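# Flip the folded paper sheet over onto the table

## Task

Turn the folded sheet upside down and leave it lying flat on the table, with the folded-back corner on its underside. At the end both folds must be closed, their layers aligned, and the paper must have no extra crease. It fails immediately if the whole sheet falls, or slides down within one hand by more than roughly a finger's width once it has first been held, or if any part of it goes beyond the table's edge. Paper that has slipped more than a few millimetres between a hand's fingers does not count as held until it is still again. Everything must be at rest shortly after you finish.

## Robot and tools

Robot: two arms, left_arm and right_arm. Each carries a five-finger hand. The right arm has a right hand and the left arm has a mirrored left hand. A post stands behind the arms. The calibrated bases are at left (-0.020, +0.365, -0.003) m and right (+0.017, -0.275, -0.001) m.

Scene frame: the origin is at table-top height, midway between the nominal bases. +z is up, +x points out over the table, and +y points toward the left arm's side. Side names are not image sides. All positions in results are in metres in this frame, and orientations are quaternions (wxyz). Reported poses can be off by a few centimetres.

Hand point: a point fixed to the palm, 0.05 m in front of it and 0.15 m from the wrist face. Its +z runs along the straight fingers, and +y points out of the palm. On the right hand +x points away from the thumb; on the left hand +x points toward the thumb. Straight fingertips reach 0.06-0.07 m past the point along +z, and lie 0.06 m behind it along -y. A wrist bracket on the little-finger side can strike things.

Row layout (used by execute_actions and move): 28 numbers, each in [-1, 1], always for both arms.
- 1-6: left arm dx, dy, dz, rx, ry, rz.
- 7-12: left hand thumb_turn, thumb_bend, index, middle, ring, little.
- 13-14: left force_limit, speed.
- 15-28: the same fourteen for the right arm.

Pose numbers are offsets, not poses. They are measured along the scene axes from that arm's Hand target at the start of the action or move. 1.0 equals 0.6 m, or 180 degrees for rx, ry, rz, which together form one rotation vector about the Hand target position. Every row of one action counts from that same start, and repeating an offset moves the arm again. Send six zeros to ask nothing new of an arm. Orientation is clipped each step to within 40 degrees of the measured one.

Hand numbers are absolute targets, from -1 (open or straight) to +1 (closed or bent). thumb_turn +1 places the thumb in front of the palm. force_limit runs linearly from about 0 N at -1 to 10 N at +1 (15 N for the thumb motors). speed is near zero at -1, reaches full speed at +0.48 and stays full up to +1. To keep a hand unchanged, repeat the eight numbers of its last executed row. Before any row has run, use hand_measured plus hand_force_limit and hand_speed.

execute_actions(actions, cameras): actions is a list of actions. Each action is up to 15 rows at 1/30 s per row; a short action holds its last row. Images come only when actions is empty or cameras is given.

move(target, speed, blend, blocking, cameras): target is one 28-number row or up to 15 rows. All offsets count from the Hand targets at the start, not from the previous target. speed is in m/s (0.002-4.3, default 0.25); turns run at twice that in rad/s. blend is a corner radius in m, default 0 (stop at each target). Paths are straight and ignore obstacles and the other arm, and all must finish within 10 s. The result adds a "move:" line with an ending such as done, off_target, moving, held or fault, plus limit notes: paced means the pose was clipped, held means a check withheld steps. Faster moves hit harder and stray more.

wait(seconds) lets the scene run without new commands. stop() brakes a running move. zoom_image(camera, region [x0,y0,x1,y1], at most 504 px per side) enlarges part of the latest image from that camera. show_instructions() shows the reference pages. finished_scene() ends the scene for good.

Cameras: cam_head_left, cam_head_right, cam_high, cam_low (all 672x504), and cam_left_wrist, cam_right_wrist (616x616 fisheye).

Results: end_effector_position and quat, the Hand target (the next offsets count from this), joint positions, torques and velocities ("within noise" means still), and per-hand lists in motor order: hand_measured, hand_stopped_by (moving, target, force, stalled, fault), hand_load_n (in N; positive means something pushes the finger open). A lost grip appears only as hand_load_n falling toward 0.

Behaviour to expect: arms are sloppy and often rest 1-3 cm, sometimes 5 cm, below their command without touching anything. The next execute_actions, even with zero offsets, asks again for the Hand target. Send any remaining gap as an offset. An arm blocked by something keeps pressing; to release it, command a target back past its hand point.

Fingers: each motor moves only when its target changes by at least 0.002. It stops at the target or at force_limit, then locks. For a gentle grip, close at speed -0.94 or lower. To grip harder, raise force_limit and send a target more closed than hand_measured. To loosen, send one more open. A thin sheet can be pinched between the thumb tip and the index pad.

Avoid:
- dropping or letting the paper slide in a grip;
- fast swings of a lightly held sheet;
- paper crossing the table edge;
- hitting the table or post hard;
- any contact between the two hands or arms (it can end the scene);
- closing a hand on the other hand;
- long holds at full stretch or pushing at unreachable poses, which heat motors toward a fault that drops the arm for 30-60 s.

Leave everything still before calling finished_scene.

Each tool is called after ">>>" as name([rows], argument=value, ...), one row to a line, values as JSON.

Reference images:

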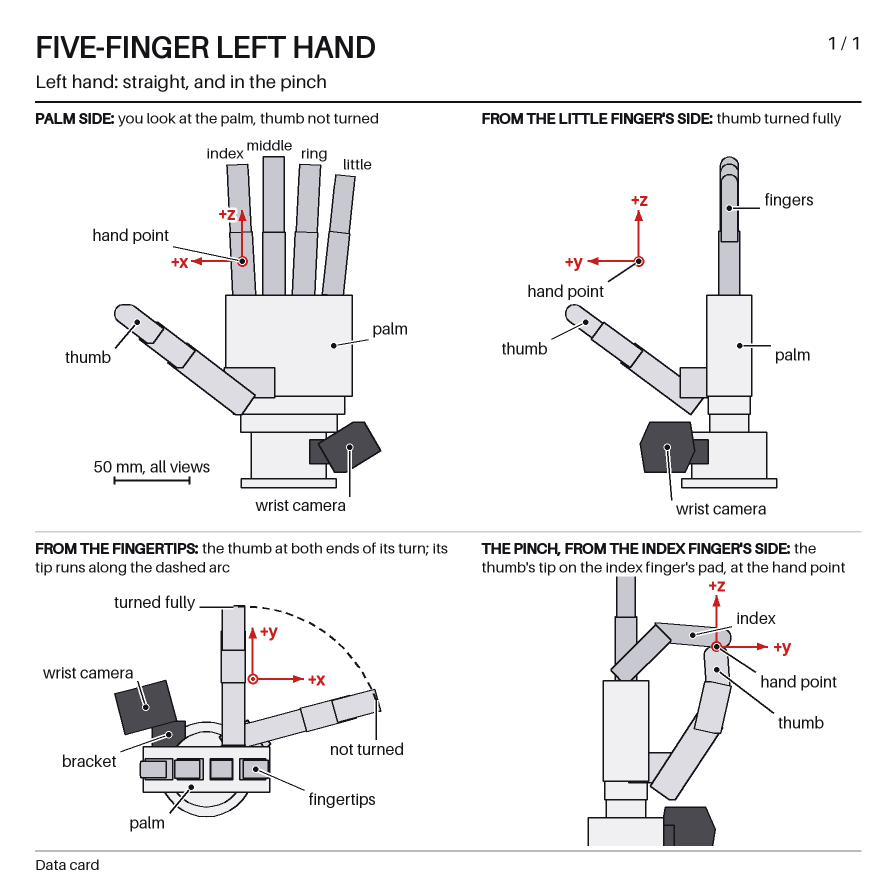

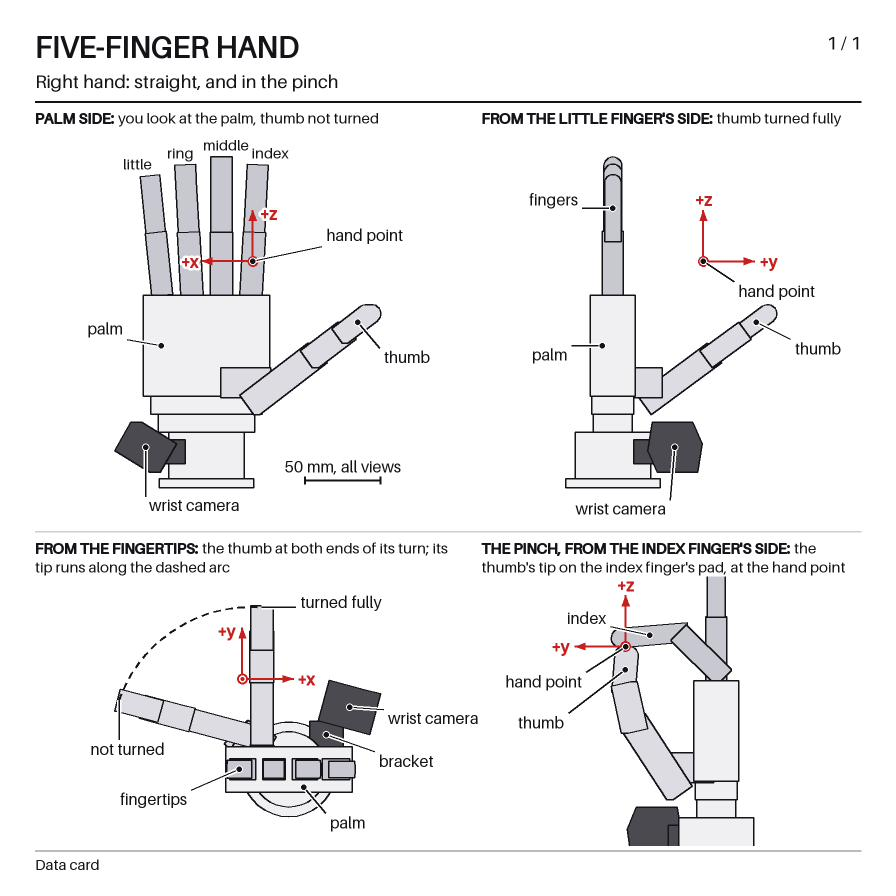

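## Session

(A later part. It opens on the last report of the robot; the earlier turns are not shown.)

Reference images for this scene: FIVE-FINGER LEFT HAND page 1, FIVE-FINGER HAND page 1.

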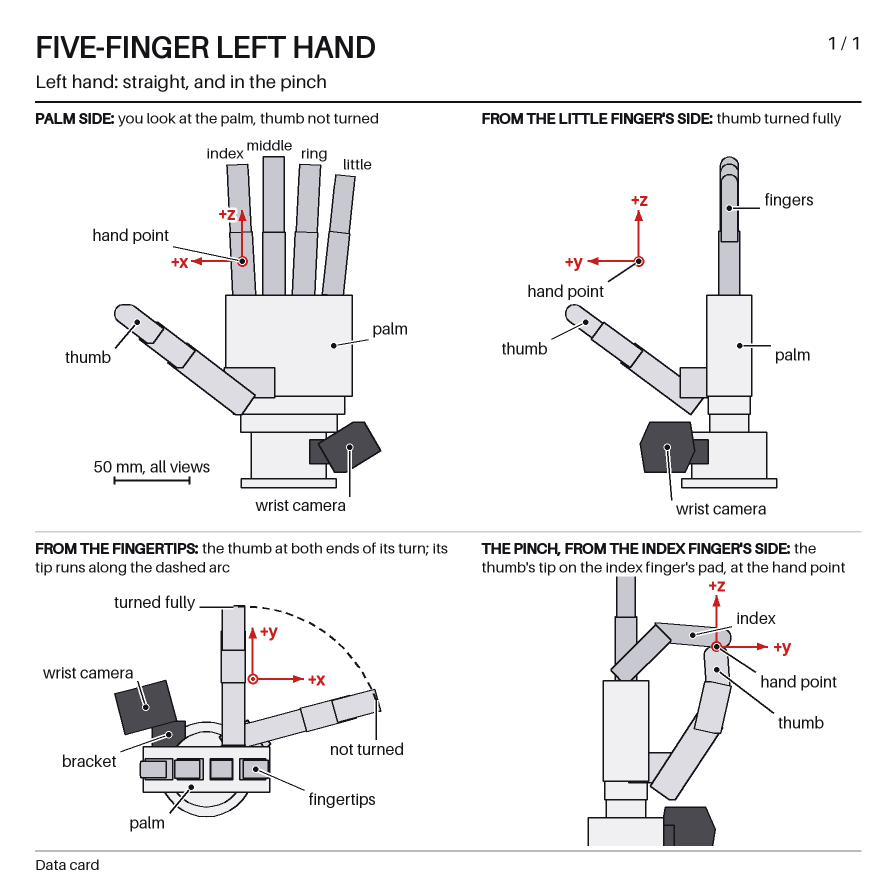

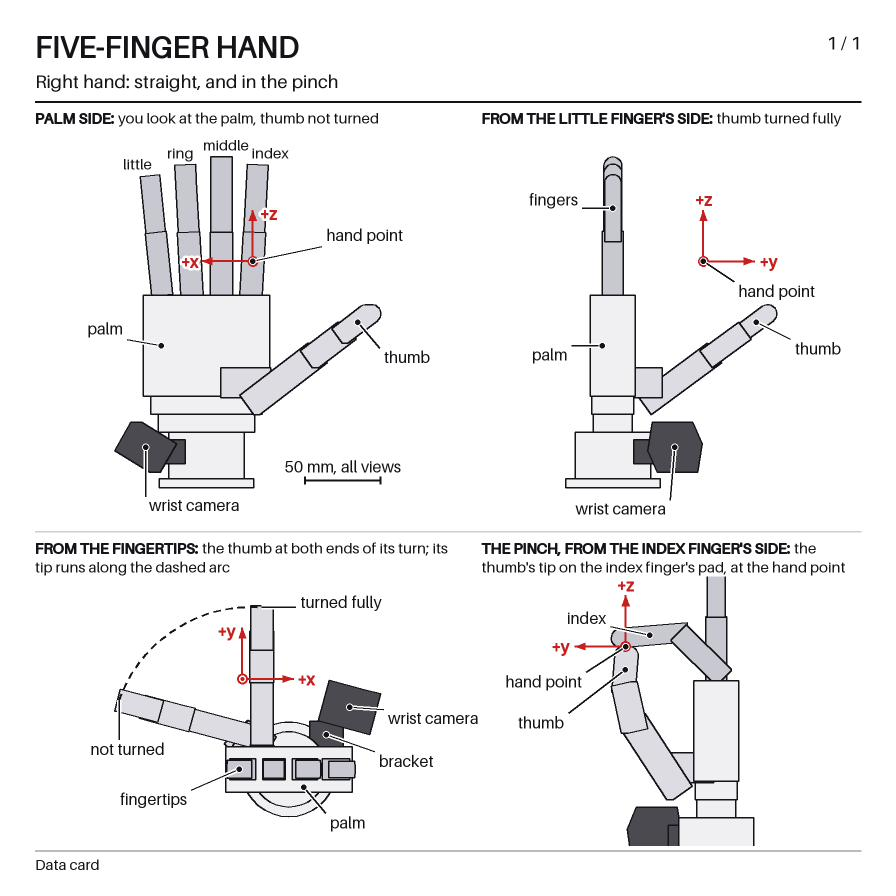

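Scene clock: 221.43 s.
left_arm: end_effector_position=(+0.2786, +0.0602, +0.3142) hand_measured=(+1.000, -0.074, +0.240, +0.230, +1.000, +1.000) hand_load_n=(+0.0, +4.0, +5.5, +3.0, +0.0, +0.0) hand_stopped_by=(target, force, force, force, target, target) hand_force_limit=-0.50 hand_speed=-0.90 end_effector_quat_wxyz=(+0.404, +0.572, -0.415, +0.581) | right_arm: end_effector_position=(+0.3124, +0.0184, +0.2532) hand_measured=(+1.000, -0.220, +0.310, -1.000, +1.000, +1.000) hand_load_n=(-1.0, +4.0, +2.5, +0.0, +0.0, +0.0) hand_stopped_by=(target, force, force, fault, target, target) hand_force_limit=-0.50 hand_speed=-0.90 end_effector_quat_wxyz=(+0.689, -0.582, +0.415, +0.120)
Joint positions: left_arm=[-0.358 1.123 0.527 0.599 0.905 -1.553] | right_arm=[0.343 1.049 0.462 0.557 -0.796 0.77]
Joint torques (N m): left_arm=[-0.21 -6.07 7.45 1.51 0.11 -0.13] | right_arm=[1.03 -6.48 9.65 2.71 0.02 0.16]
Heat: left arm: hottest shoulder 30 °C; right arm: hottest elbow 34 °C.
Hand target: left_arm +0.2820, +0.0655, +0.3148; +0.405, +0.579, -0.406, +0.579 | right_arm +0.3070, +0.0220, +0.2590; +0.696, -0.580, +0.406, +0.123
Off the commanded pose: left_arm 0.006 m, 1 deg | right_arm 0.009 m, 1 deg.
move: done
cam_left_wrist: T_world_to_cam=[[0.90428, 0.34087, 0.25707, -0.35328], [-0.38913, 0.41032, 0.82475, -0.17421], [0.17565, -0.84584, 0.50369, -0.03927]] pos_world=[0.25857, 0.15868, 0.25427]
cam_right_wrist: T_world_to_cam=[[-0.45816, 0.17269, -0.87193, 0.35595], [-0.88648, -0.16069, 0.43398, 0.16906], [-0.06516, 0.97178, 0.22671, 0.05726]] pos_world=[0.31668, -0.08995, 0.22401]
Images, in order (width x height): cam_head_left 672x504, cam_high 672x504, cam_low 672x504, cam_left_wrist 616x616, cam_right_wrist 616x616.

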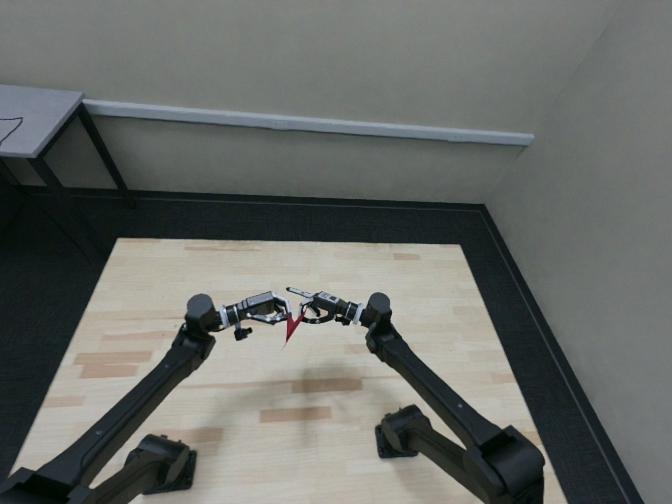

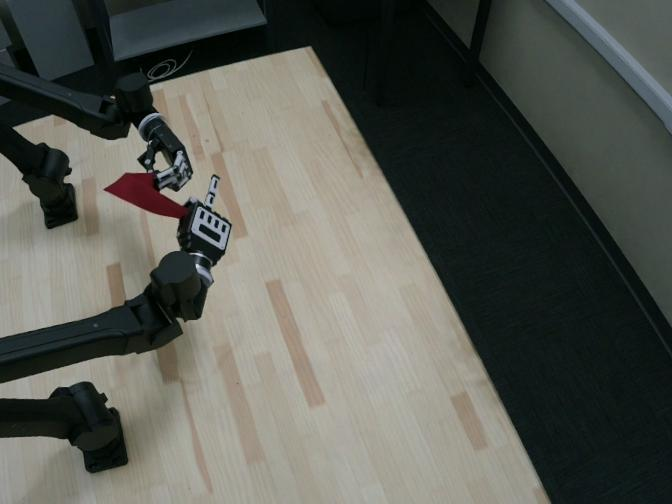

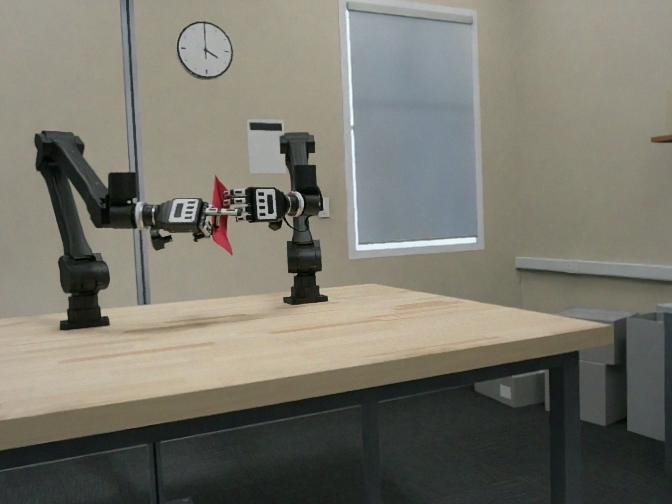

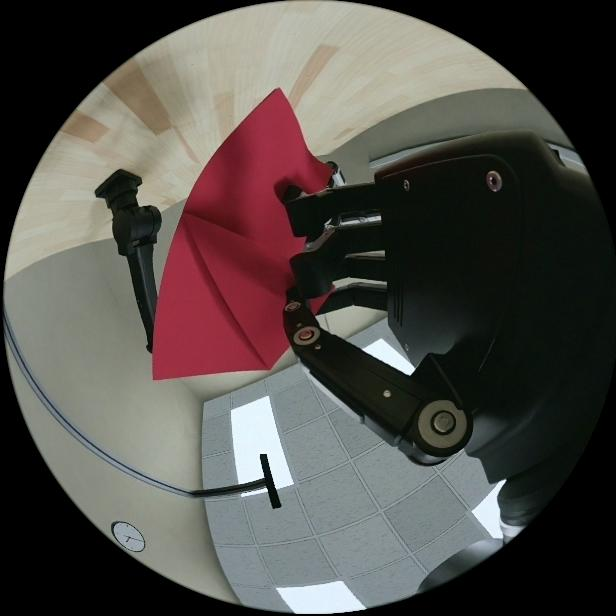

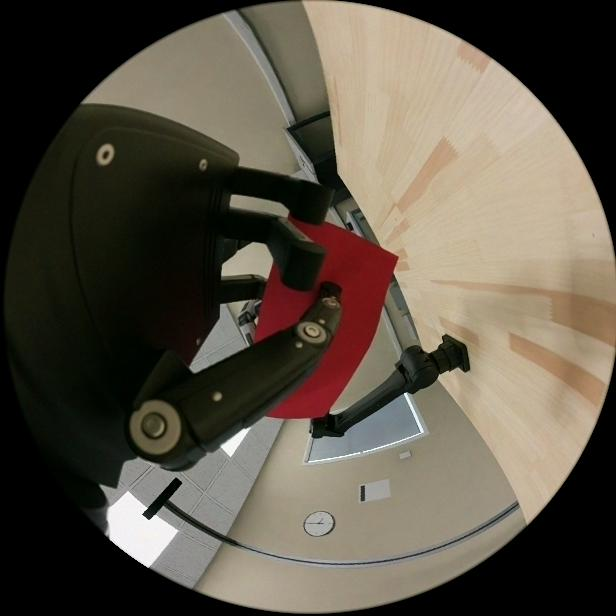

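>>> move(target=[0,0,0,0,0,0,1,0.15,0.35,0.35,1,1,-0.5,-0.9,0,0,0,0,0,0,1,0.3,0.6,-1,1,1,0.1,-0.93], speed=0.06, cameras=[])

>>> move(target=[0,0,0,0,0,0,1,-0.7,0.35,0.35,1,1,-0.5,-0.85,0,0,0,0,0,0,1,0.3,0.6,-1,1,1,0.1,-0.93], speed=0.06, cameras=["cam_right_wrist","cam_low","cam_head_left","cam_high","cam_left_wrist"])

>>> zoom_image(camera="cam_head_left", region=[240, 260, 360, 370])

>>> zoom_image(camera="cam_low", region=[130, 160, 270, 270])

>>> zoom_image(camera="cam_left_wrist", region=[150, 80, 400, 380])

Scene clock: 228.07 s.
left_arm: end_effector_position=(+0.2786, +0.0602, +0.3142) hand_measured=(+1.000, -0.074, +0.240, +0.230, +1.000, +1.000) hand_load_n=(+0.0, +4.0, +5.5, +3.0, +0.0, +0.0) hand_stopped_by=(target, force, force, force, target, target) hand_force_limit=-0.50 hand_speed=-0.90 end_effector_quat_wxyz=(+0.404, +0.572, -0.415, +0.581) | right_arm: end_effector_position=(+0.3124, +0.0184, +0.2532) hand_measured=(+1.000, +0.050, +0.328, -1.000, +1.000, +1.000) hand_load_n=(-2.0, +8.0, +3.0, +0.0, +0.5, +0.0) hand_stopped_by=(target, force, force, fault, target, target) hand_force_limit=0.10 hand_speed=-0.93 end_effector_quat_wxyz=(+0.689, -0.582, +0.415, +0.120)
Joint positions: left_arm=[-0.358 1.123 0.527 0.599 0.905 -1.553] | right_arm=[0.343 1.049 0.462 0.557 -0.796 0.77]
Joint torques (N m): left_arm=[-0.21 -6.07 7.45 1.51 0.11 -0.13] | right_arm=[1.08 -6.83 9.62 2.61 0.01 0.17]
Heat: left arm: hottest shoulder 30 °C; right arm: hottest elbow 34 °C.
Hand target: left_arm +0.2820, +0.0655, +0.3148; +0.405, +0.579, -0.406, +0.579 | right_arm +0.3070, +0.0220, +0.2590; +0.696, -0.580, +0.406, +0.123
Off the commanded pose: left_arm 0.006 m, 1 deg | right_arm 0.009 m, 1 deg.
move: done

Scene clock: 231.53 s.
left_arm: end_effector_position=(+0.2786, +0.0602, +0.3143) hand_measured=(+1.000, -0.700, +0.240, +0.230, +1.000, +1.000) hand_load_n=(-0.5, +0.0, +0.0, +0.0, +0.0, +0.0) hand_stopped_by=(target, target, force, force, target, target) hand_force_limit=-0.50 hand_speed=-0.85 end_effector_quat_wxyz=(+0.405, +0.572, -0.415, +0.581) | right_arm: end_effector_position=(+0.3124, +0.0184, +0.2532) hand_measured=(+1.000, +0.050, +0.328, -1.000, +1.000, +1.000) hand_load_n=(-2.0, +8.0, +3.0, +0.0, +0.0, +0.0) hand_stopped_by=(target, force, force, fault, target, target) hand_force_limit=0.10 hand_speed=-0.93 end_effector_quat_wxyz=(+0.689, -0.582, +0.415, +0.120)
Joint positions: left_arm=[-0.358 1.123 0.527 0.599 0.905 -1.555] | right_arm=[0.343 1.049 0.462 0.557 -0.796 0.77]
Joint torques (N m): left_arm=[-0.21 -6.12 7.45 1.5 0.11 -0.13] | right_arm=[0.67 -6.83 9.59 2.78 0.02 0.18]
Heat: left arm: hottest shoulder 30 °C; right arm: hottest elbow 34 °C.
Hand target: left_arm +0.2820, +0.0655, +0.3148; +0.405, +0.579, -0.406, +0.579 | right_arm +0.3070, +0.0220, +0.2590; +0.696, -0.580, +0.406, +0.123
Off the commanded pose: left_arm 0.006 m, 1 deg | right_arm 0.009 m, 1 deg.
move: done
cam_left_wrist: T_world_to_cam=[[0.90465, 0.341, 0.25558, -0.35295], [-0.38794, 0.4108, 0.82507, -0.17479], [0.17636, -0.84555, 0.50392, -0.03959]] pos_world=[0.25847, 0.15868, 0.25438]
cam_right_wrist: T_world_to_cam=[[-0.45816, 0.17269, -0.87193, 0.35595], [-0.88648, -0.16069, 0.43398, 0.16906], [-0.06516, 0.97178, 0.22671, 0.05726]] pos_world=[0.31668, -0.08995, 0.22401]
Images, in order (width x height): cam_head_left 672x504, cam_high 672x504, cam_low 672x504, cam_left_wrist 616x616, cam_right_wrist 616x616.

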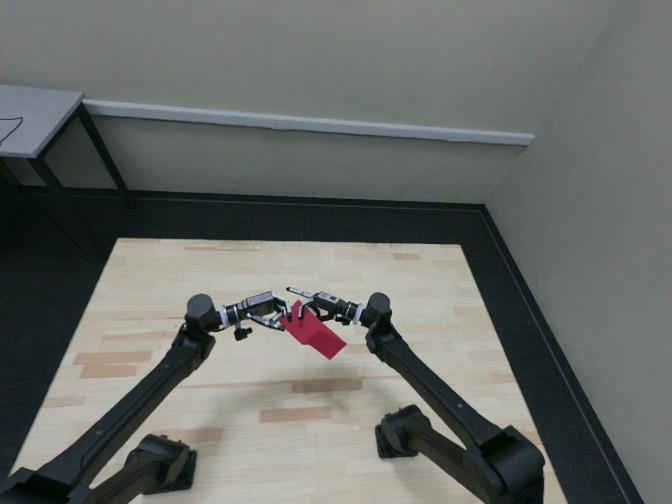

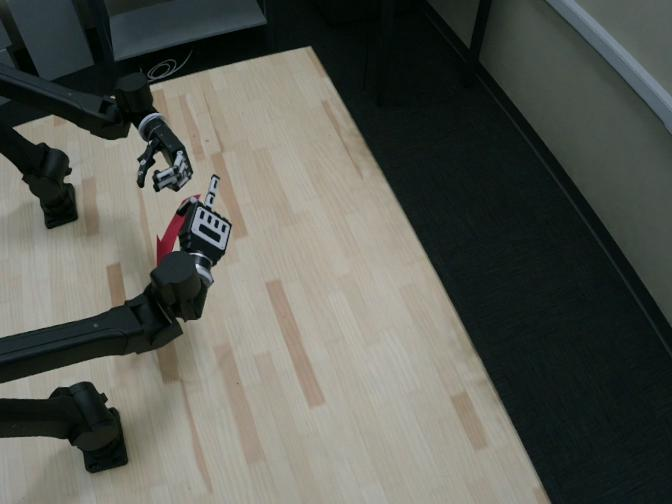

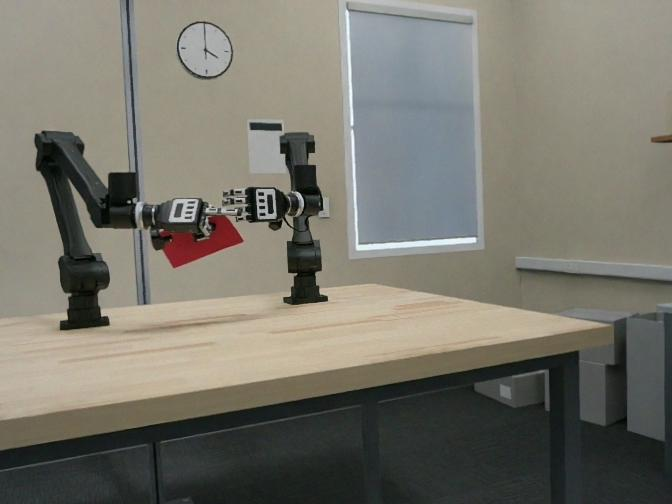

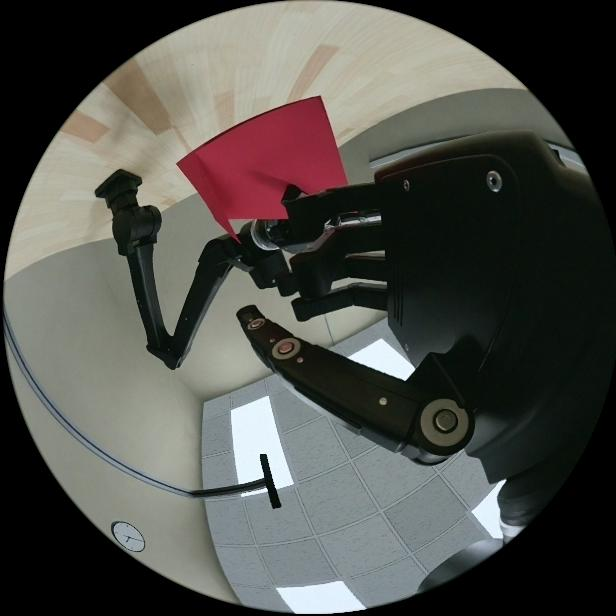

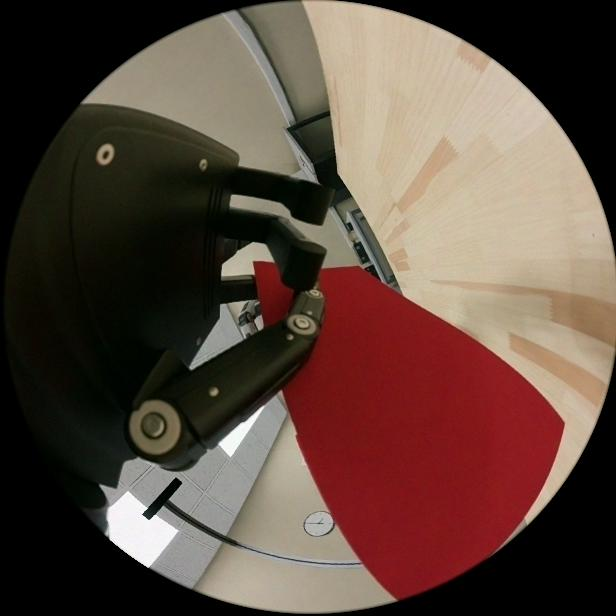

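Scaled by 4.200.

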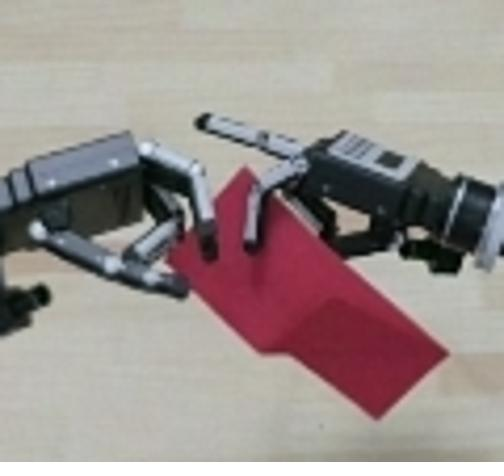

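Scaled by 3.600.

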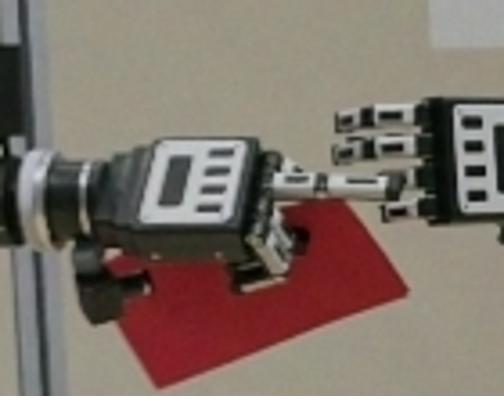

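Scaled by 1.680 from the camera's image (finer frame: 880x880).

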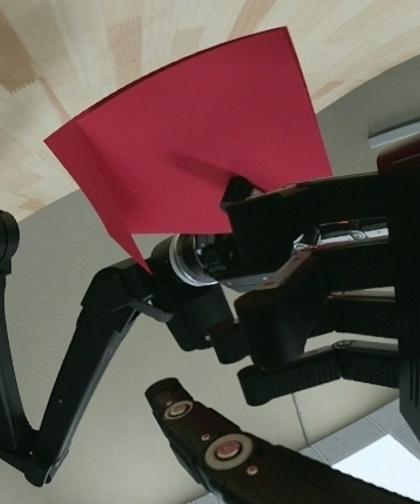

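>>> zoom_image(camera="cam_left_wrist", region=[160, 80, 360, 260])

>>> zoom_image(camera="cam_right_wrist", region=[220, 220, 600, 600])

>>> zoom_image(camera="cam_high", region=[120, 140, 260, 280])

>>> zoom_image(camera="cam_head_right", region=[220, 270, 340, 370])

Scaled by 2.520 from the camera's image (finer frame: 880x880).

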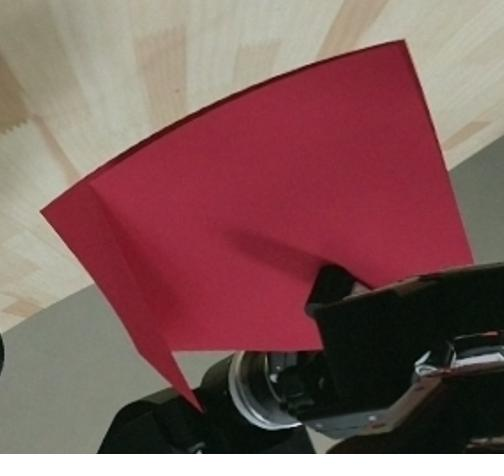

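Scaled by 1.326 from the camera's image (finer frame: 880x880).

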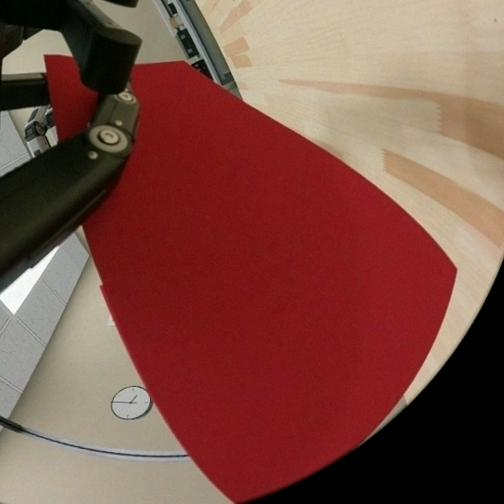

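Scaled by 3.600.

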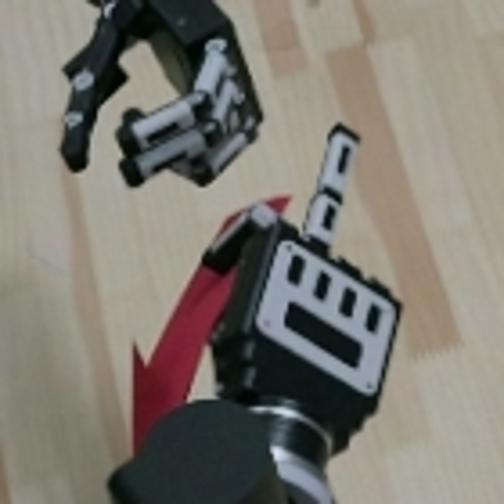

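This scene's latest camera images include none from cam_head_right. They are from: cam_head_left, cam_high, cam_low, cam_left_wrist, cam_right_wrist. cam_head_right's image comes with the result of a call that names it in "cameras".

>>> execute_actions(actions=[])

Scene clock: 240.87 s.
left_arm: end_effector_position=(+0.2786, +0.0602, +0.3143) hand_measured=(+1.000, -0.700, +0.240, +0.230, +1.000, +1.000) hand_load_n=(-0.5, +0.0, +0.0, +0.0, +0.0, +0.0) hand_stopped_by=(target, target, force, force, target, target) hand_force_limit=-0.50 hand_speed=-0.85 end_effector_quat_wxyz=(+0.405, +0.572, -0.415, +0.581) | right_arm: end_effector_position=(+0.3124, +0.0184, +0.2532) hand_measured=(+1.000, +0.050, +0.328, -1.000, +1.000, +1.000) hand_load_n=(-2.0, +8.0, +2.5, +0.0, +0.0, +0.0) hand_stopped_by=(target, force, force, fault, target, target) hand_force_limit=0.10 hand_speed=-0.93 end_effector_quat_wxyz=(+0.689, -0.582, +0.415, +0.120)
Joint positions: left_arm=[-0.358 1.123 0.527 0.599 0.905 -1.555] | right_arm=[0.343 1.049 0.462 0.557 -0.796 0.77]
Joint velocities: within noise
Joint torques (N m): left_arm=[-0.21 -6.07 7.45 1.51 0.11 -0.13] | right_arm=[0.67 -6.89 9.63 2.67 0.03 0.17]
Heat: left arm: hottest shoulder 30 °C; right arm: hottest elbow 34 °C.
Hand target: left_arm +0.2820, +0.0655, +0.3148; +0.405, +0.579, -0.406, +0.579 | right_arm +0.3070, +0.0220, +0.2590; +0.696, -0.580, +0.406, +0.123
Off the commanded pose: left_arm 0.006 m, 1 deg | right_arm 0.009 m, 1 deg.
camera_calibration:
cam_left_wrist: T_world_to_cam=[[0.90465, 0.341, 0.25558, -0.35295], [-0.38794, 0.4108, 0.82507, -0.17479], [0.17636, -0.84555, 0.50392, -0.03959]] pos_world=[0.25847, 0.15868, 0.25438]
cam_right_wrist: T_world_to_cam=[[-0.45816, 0.17269, -0.87193, 0.35595], [-0.88648, -0.16069, 0.43398, 0.16906], [-0.06516, 0.97178, 0.22671, 0.05726]] pos_world=[0.31668, -0.08995, 0.22401]

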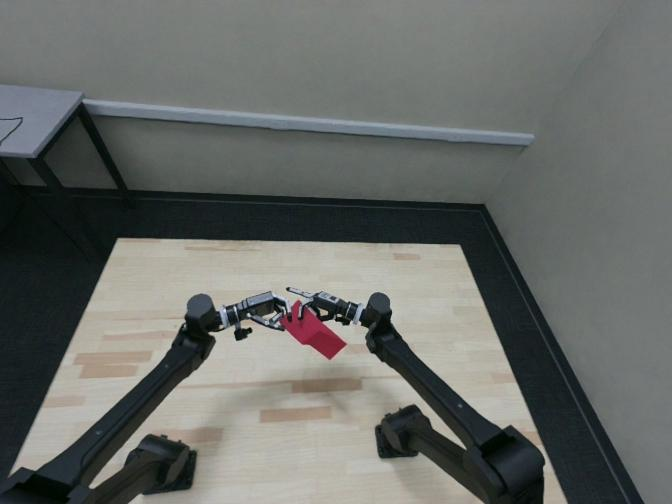

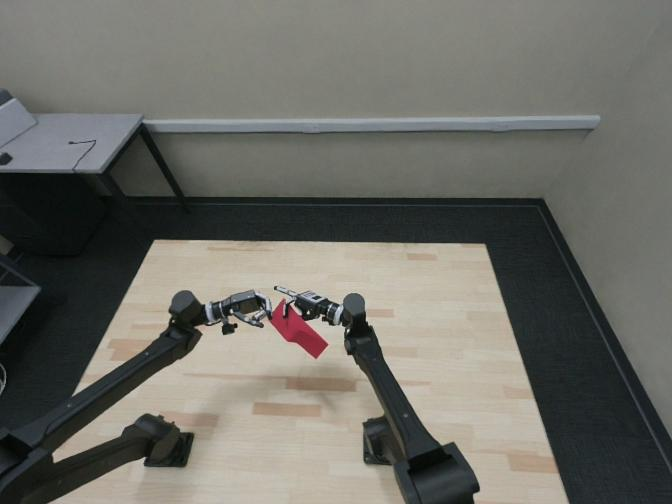

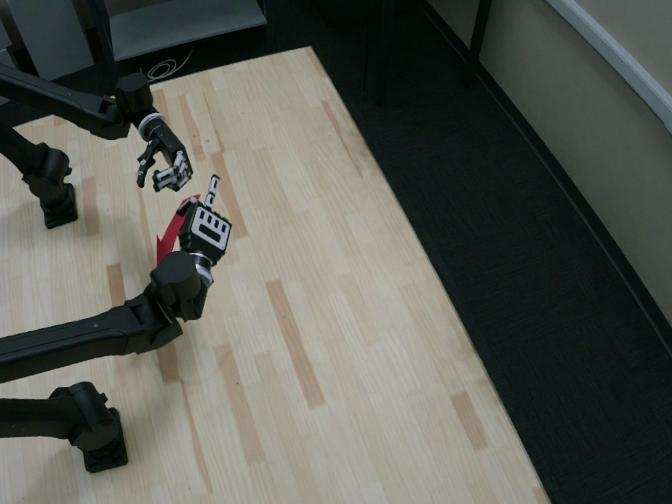

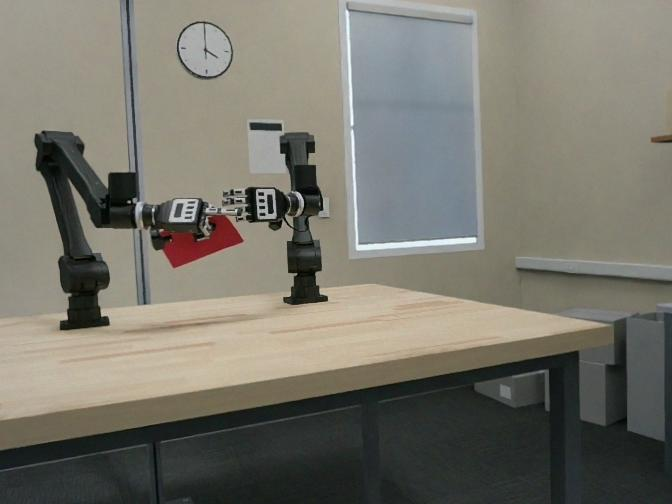

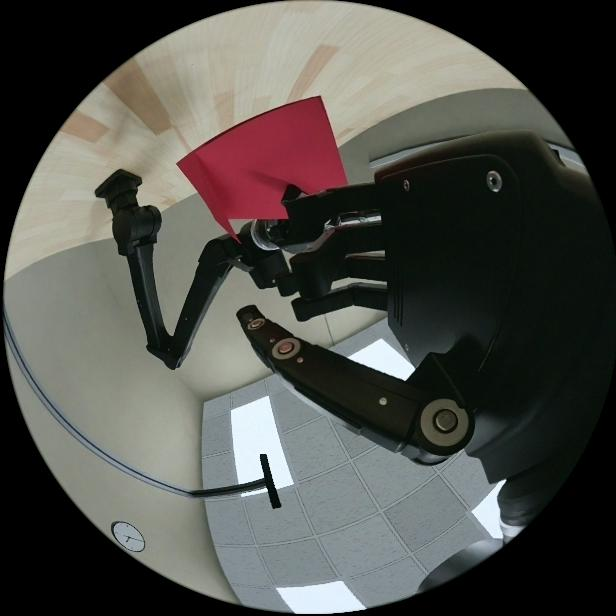

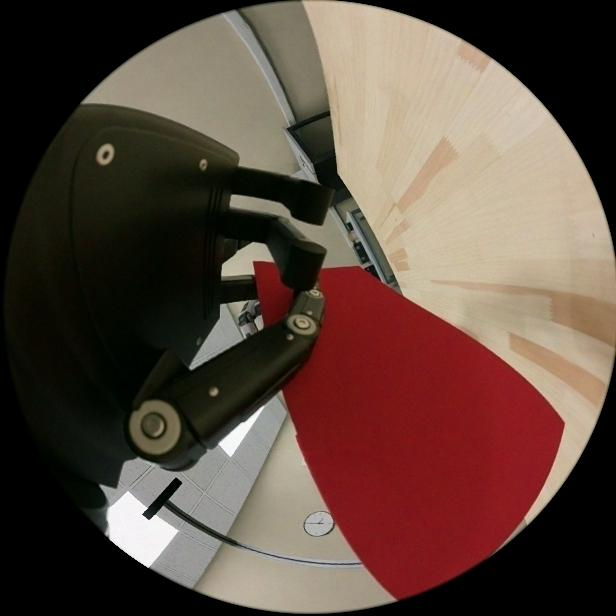

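>>> zoom_image(camera="cam_left_wrist", region=[160, 80, 400, 320])

>>> zoom_image(camera="cam_head_left", region=[250, 270, 370, 370])

>>> zoom_image(camera="cam_low", region=[120, 160, 320, 290])

>>> zoom_image(camera="cam_high", region=[120, 120, 270, 300])

Scaled by 2.100 from the camera's image (finer frame: 880x880).

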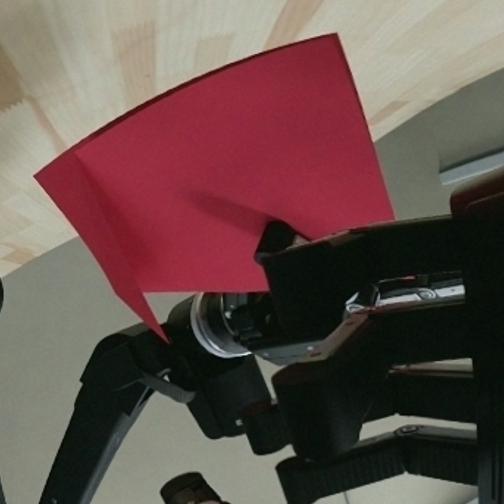

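Scaled by 4.200.

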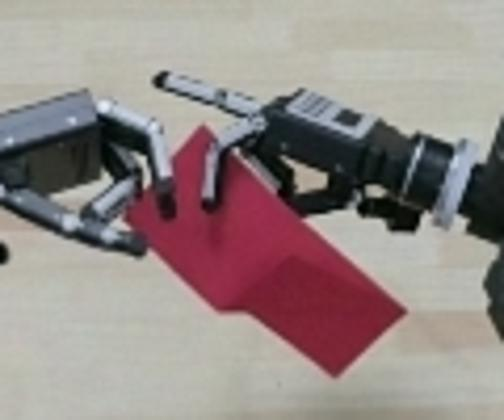

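Scaled by 2.520.

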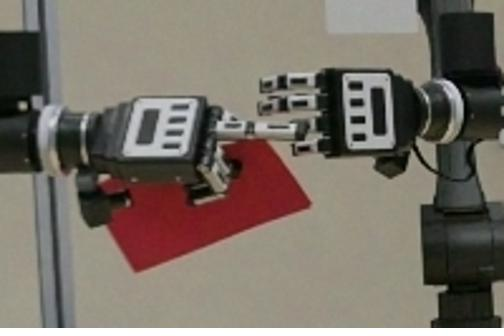

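Scaled by 2.800.

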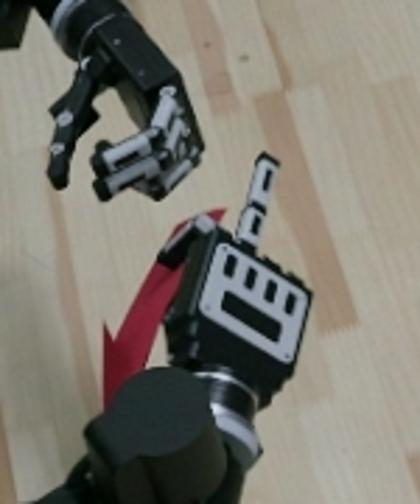

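>>> move([
  [-0.06,0.17,0.02,0,0,0,1,-0.7,0.35,0.35,1,1,-0.5,-0.85, 0,0,0,0,0,0,1,0.3,0.6,-1,1,1,0.1,-0.93],
  [-0.10,0.33,0.1,0,0,0,1,-0.7,0.35,0.35,1,1,-0.5,-0.85, 0,0,0,0,0,0,1,0.3,0.6,-1,1,1,0.1,-0.93],
], speed=0.12, blend=[0.03,0], cameras=["cam_right_wrist","cam_left_wrist","cam_low"])

Scene clock: 270.27 s.
left_arm: end_effector_position=(+0.2205, +0.2590, +0.3577) hand_measured=(+1.000, -0.700, +0.240, +0.230, +1.000, +1.000) hand_load_n=(-0.5, +0.0, +0.0, +0.0, +0.0, +0.0) hand_stopped_by=(target, target, force, force, target, target) hand_force_limit=-0.50 hand_speed=-0.85 end_effector_quat_wxyz=(+0.386, +0.604, -0.367, +0.593) | right_arm: end_effector_position=(+0.3124, +0.0184, +0.2532) hand_measured=(+1.000, +0.050, +0.328, -1.000, +1.000, +1.000) hand_load_n=(-2.0, +8.0, +2.5, +0.0, +0.0, +0.0) hand_stopped_by=(target, force, force, fault, target, target) hand_force_limit=0.10 hand_speed=-0.93 end_effector_quat_wxyz=(+0.689, -0.582, +0.415, +0.120)
Joint positions: left_arm=[0.4 0.757 0.446 0.372 1.551 -1.663] | right_arm=[0.343 1.049 0.462 0.557 -0.796 0.77]
Joint torques (N m): left_arm=[-0.21 -2.2 10.92 1.29 0.07 -0.13] | right_arm=[1.03 -6.42 9.63 2.73 0.03 0.13]
Heat: left arm: hottest shoulder 30 °C; right arm: hottest elbow 33 °C.
Hand target: left_arm +0.2220, +0.2635, +0.3748; +0.405, +0.579, -0.406, +0.579 | right_arm +0.3070, +0.0220, +0.2590; +0.696, -0.580, +0.406, +0.123
Off the commanded pose: left_arm 0.018 m, 6 deg | right_arm 0.009 m, 1 deg.
joint sent to its limit (left arm) — joint 5 (wrist yaw), upper limit. The joint targets are off in position and orientation.
move: off_target (left_arm)
cam_left_wrist: T_world_to_cam=[[0.87141, 0.44475, 0.207, -0.38147], [-0.39374, 0.3824, 0.83591, -0.31005], [0.29261, -0.80992, 0.50834, 0.08044]] pos_world=[0.1868, 0.35337, 0.29724]
cam_right_wrist: T_world_to_cam=[[-0.45816, 0.17269, -0.87193, 0.35595], [-0.88648, -0.16069, 0.43398, 0.16906], [-0.06516, 0.97178, 0.22671, 0.05726]] pos_world=[0.31668, -0.08995, 0.22401]
Images, in order (width x height): cam_low 672x504, cam_left_wrist 616x616, cam_right_wrist 616x616.

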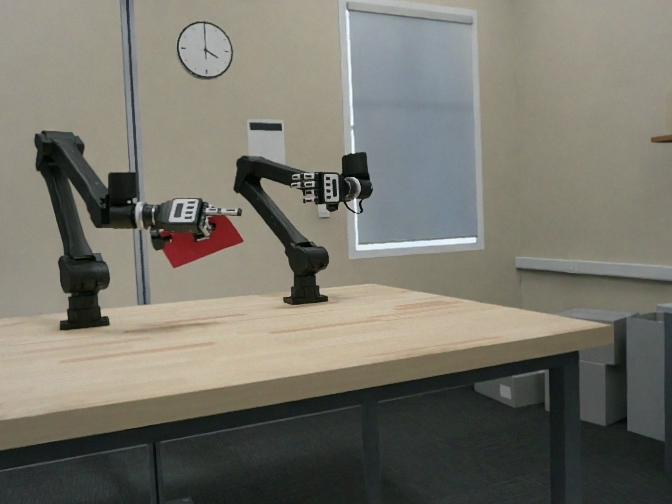

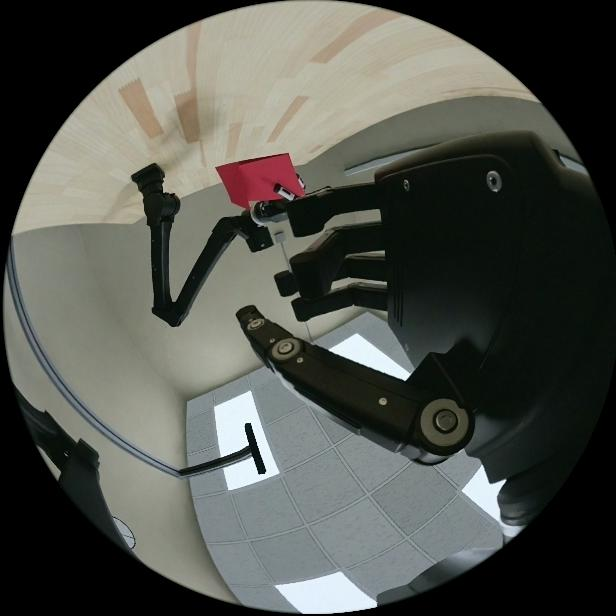

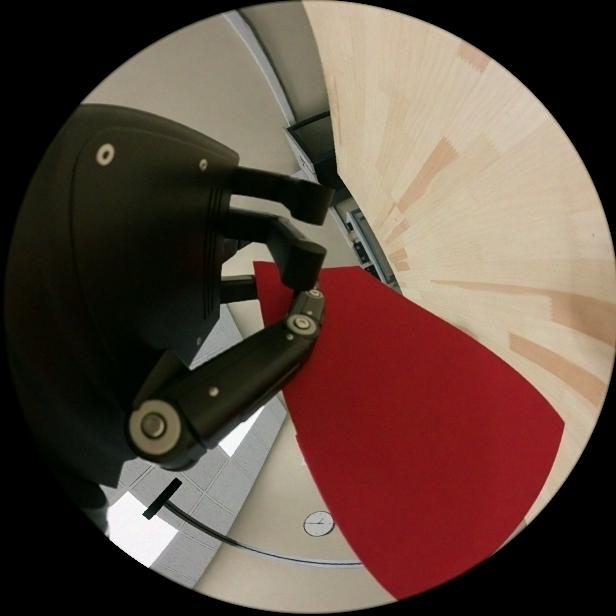

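>>> zoom_image(camera="cam_left_wrist", region=[200, 130, 320, 250])

Scaled by 4.200 from the camera's image (finer frame: 880x880).

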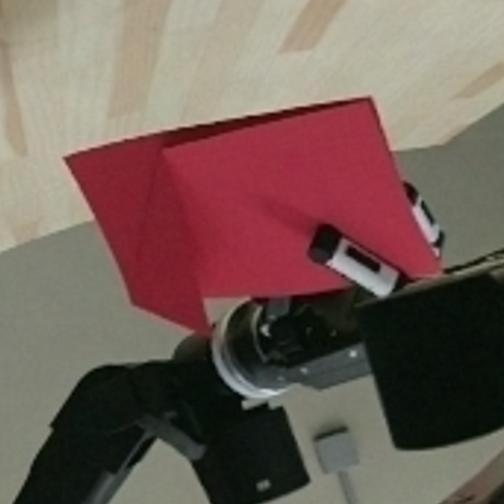

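>>> move([
  [0,0,0,0,0,0,1,-0.7,0.35,0.35,1,1,-0.5,-0.85, 0.0,0.0,0.02,-0.106,-0.227,0,1,0.3,0.6,-1,1,1,0.1,-0.93],
], speed=0.15, cameras=["cam_right_wrist","cam_head_left"])

Scene clock: 277.90 s.
left_arm: end_effector_position=(+0.2207, +0.2591, +0.3580) hand_measured=(+1.000, -0.700, +0.240, +0.230, +1.000, +1.000) hand_load_n=(-0.5, +0.0, +0.0, +0.0, +0.0, +0.0) hand_stopped_by=(target, target, force, force, target, target) hand_force_limit=-0.50 hand_speed=-0.85 end_effector_quat_wxyz=(+0.388, +0.605, -0.366, +0.592) | right_arm: end_effector_position=(+0.3012, +0.0151, +0.2419) hand_measured=(+1.000, +0.050, +0.328, -1.000, +1.000, +1.000) hand_load_n=(-2.0, +8.0, +3.0, +0.0, +0.0, +0.0) hand_stopped_by=(target, force, force, fault, target, target) hand_force_limit=0.10 hand_speed=-0.93 end_effector_quat_wxyz=(+0.679, -0.699, +0.180, -0.135)
Joint positions: left_arm=[0.4 0.757 0.446 0.372 1.551 -1.668] | right_arm=[0.435 0.864 0.462 0.348 -0.703 0.021]
Joint torques (N m): left_arm=[-0.21 -2.14 10.88 1.51 0.07 -0.14] | right_arm=[0.73 -5.01 15.56 1.43 0.01 -0.15]
Heat: left arm: hottest shoulder 30 °C; right arm: hottest elbow 33 °C.
Hand target: left_arm +0.2220, +0.2635, +0.3748; +0.405, +0.579, -0.406, +0.579 | right_arm +0.3070, +0.0220, +0.2710; +0.689, -0.691, +0.153, -0.154
Off the commanded pose: left_arm 0.017 m, 6 deg | right_arm 0.030 m, 4 deg.
joint sent to its limit (left arm) — joint 5 (wrist yaw), upper limit. The joint targets are off in position and orientation.
move: off_target (right_arm)
cam_right_wrist: T_world_to_cam=[[0.1742, -0.15485, -0.97246, 0.18035], [-0.97904, -0.13304, -0.1542, 0.3333], [-0.1055, 0.97894, -0.17478, 0.17148]] pos_world=[0.31299, -0.0956, 0.25675]
Images, in order (width x height): cam_head_left 672x504, cam_right_wrist 616x616.

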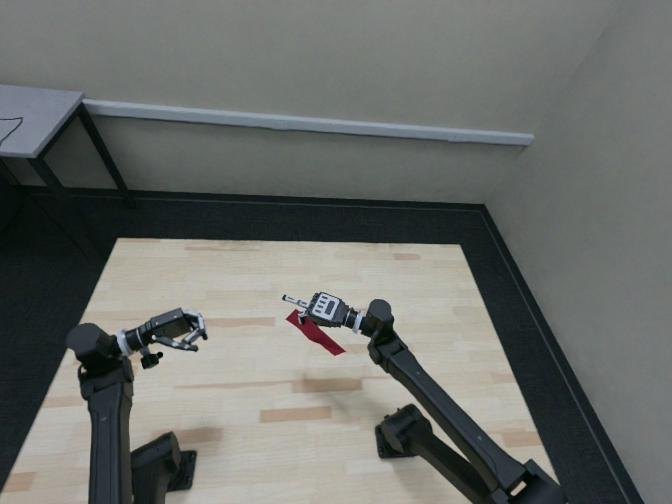

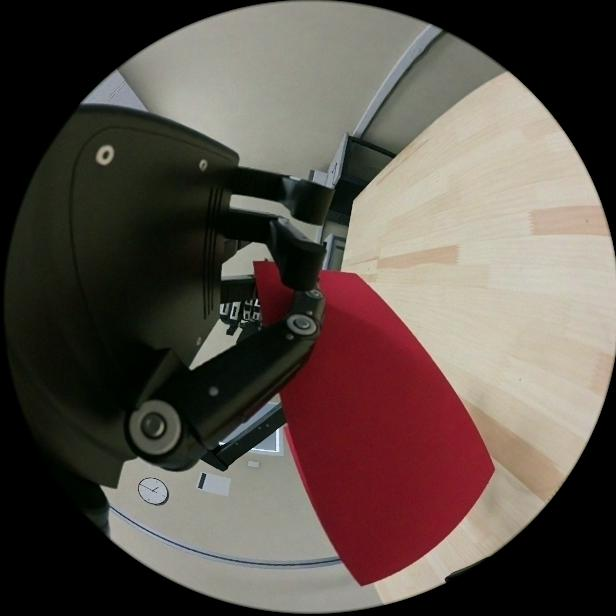

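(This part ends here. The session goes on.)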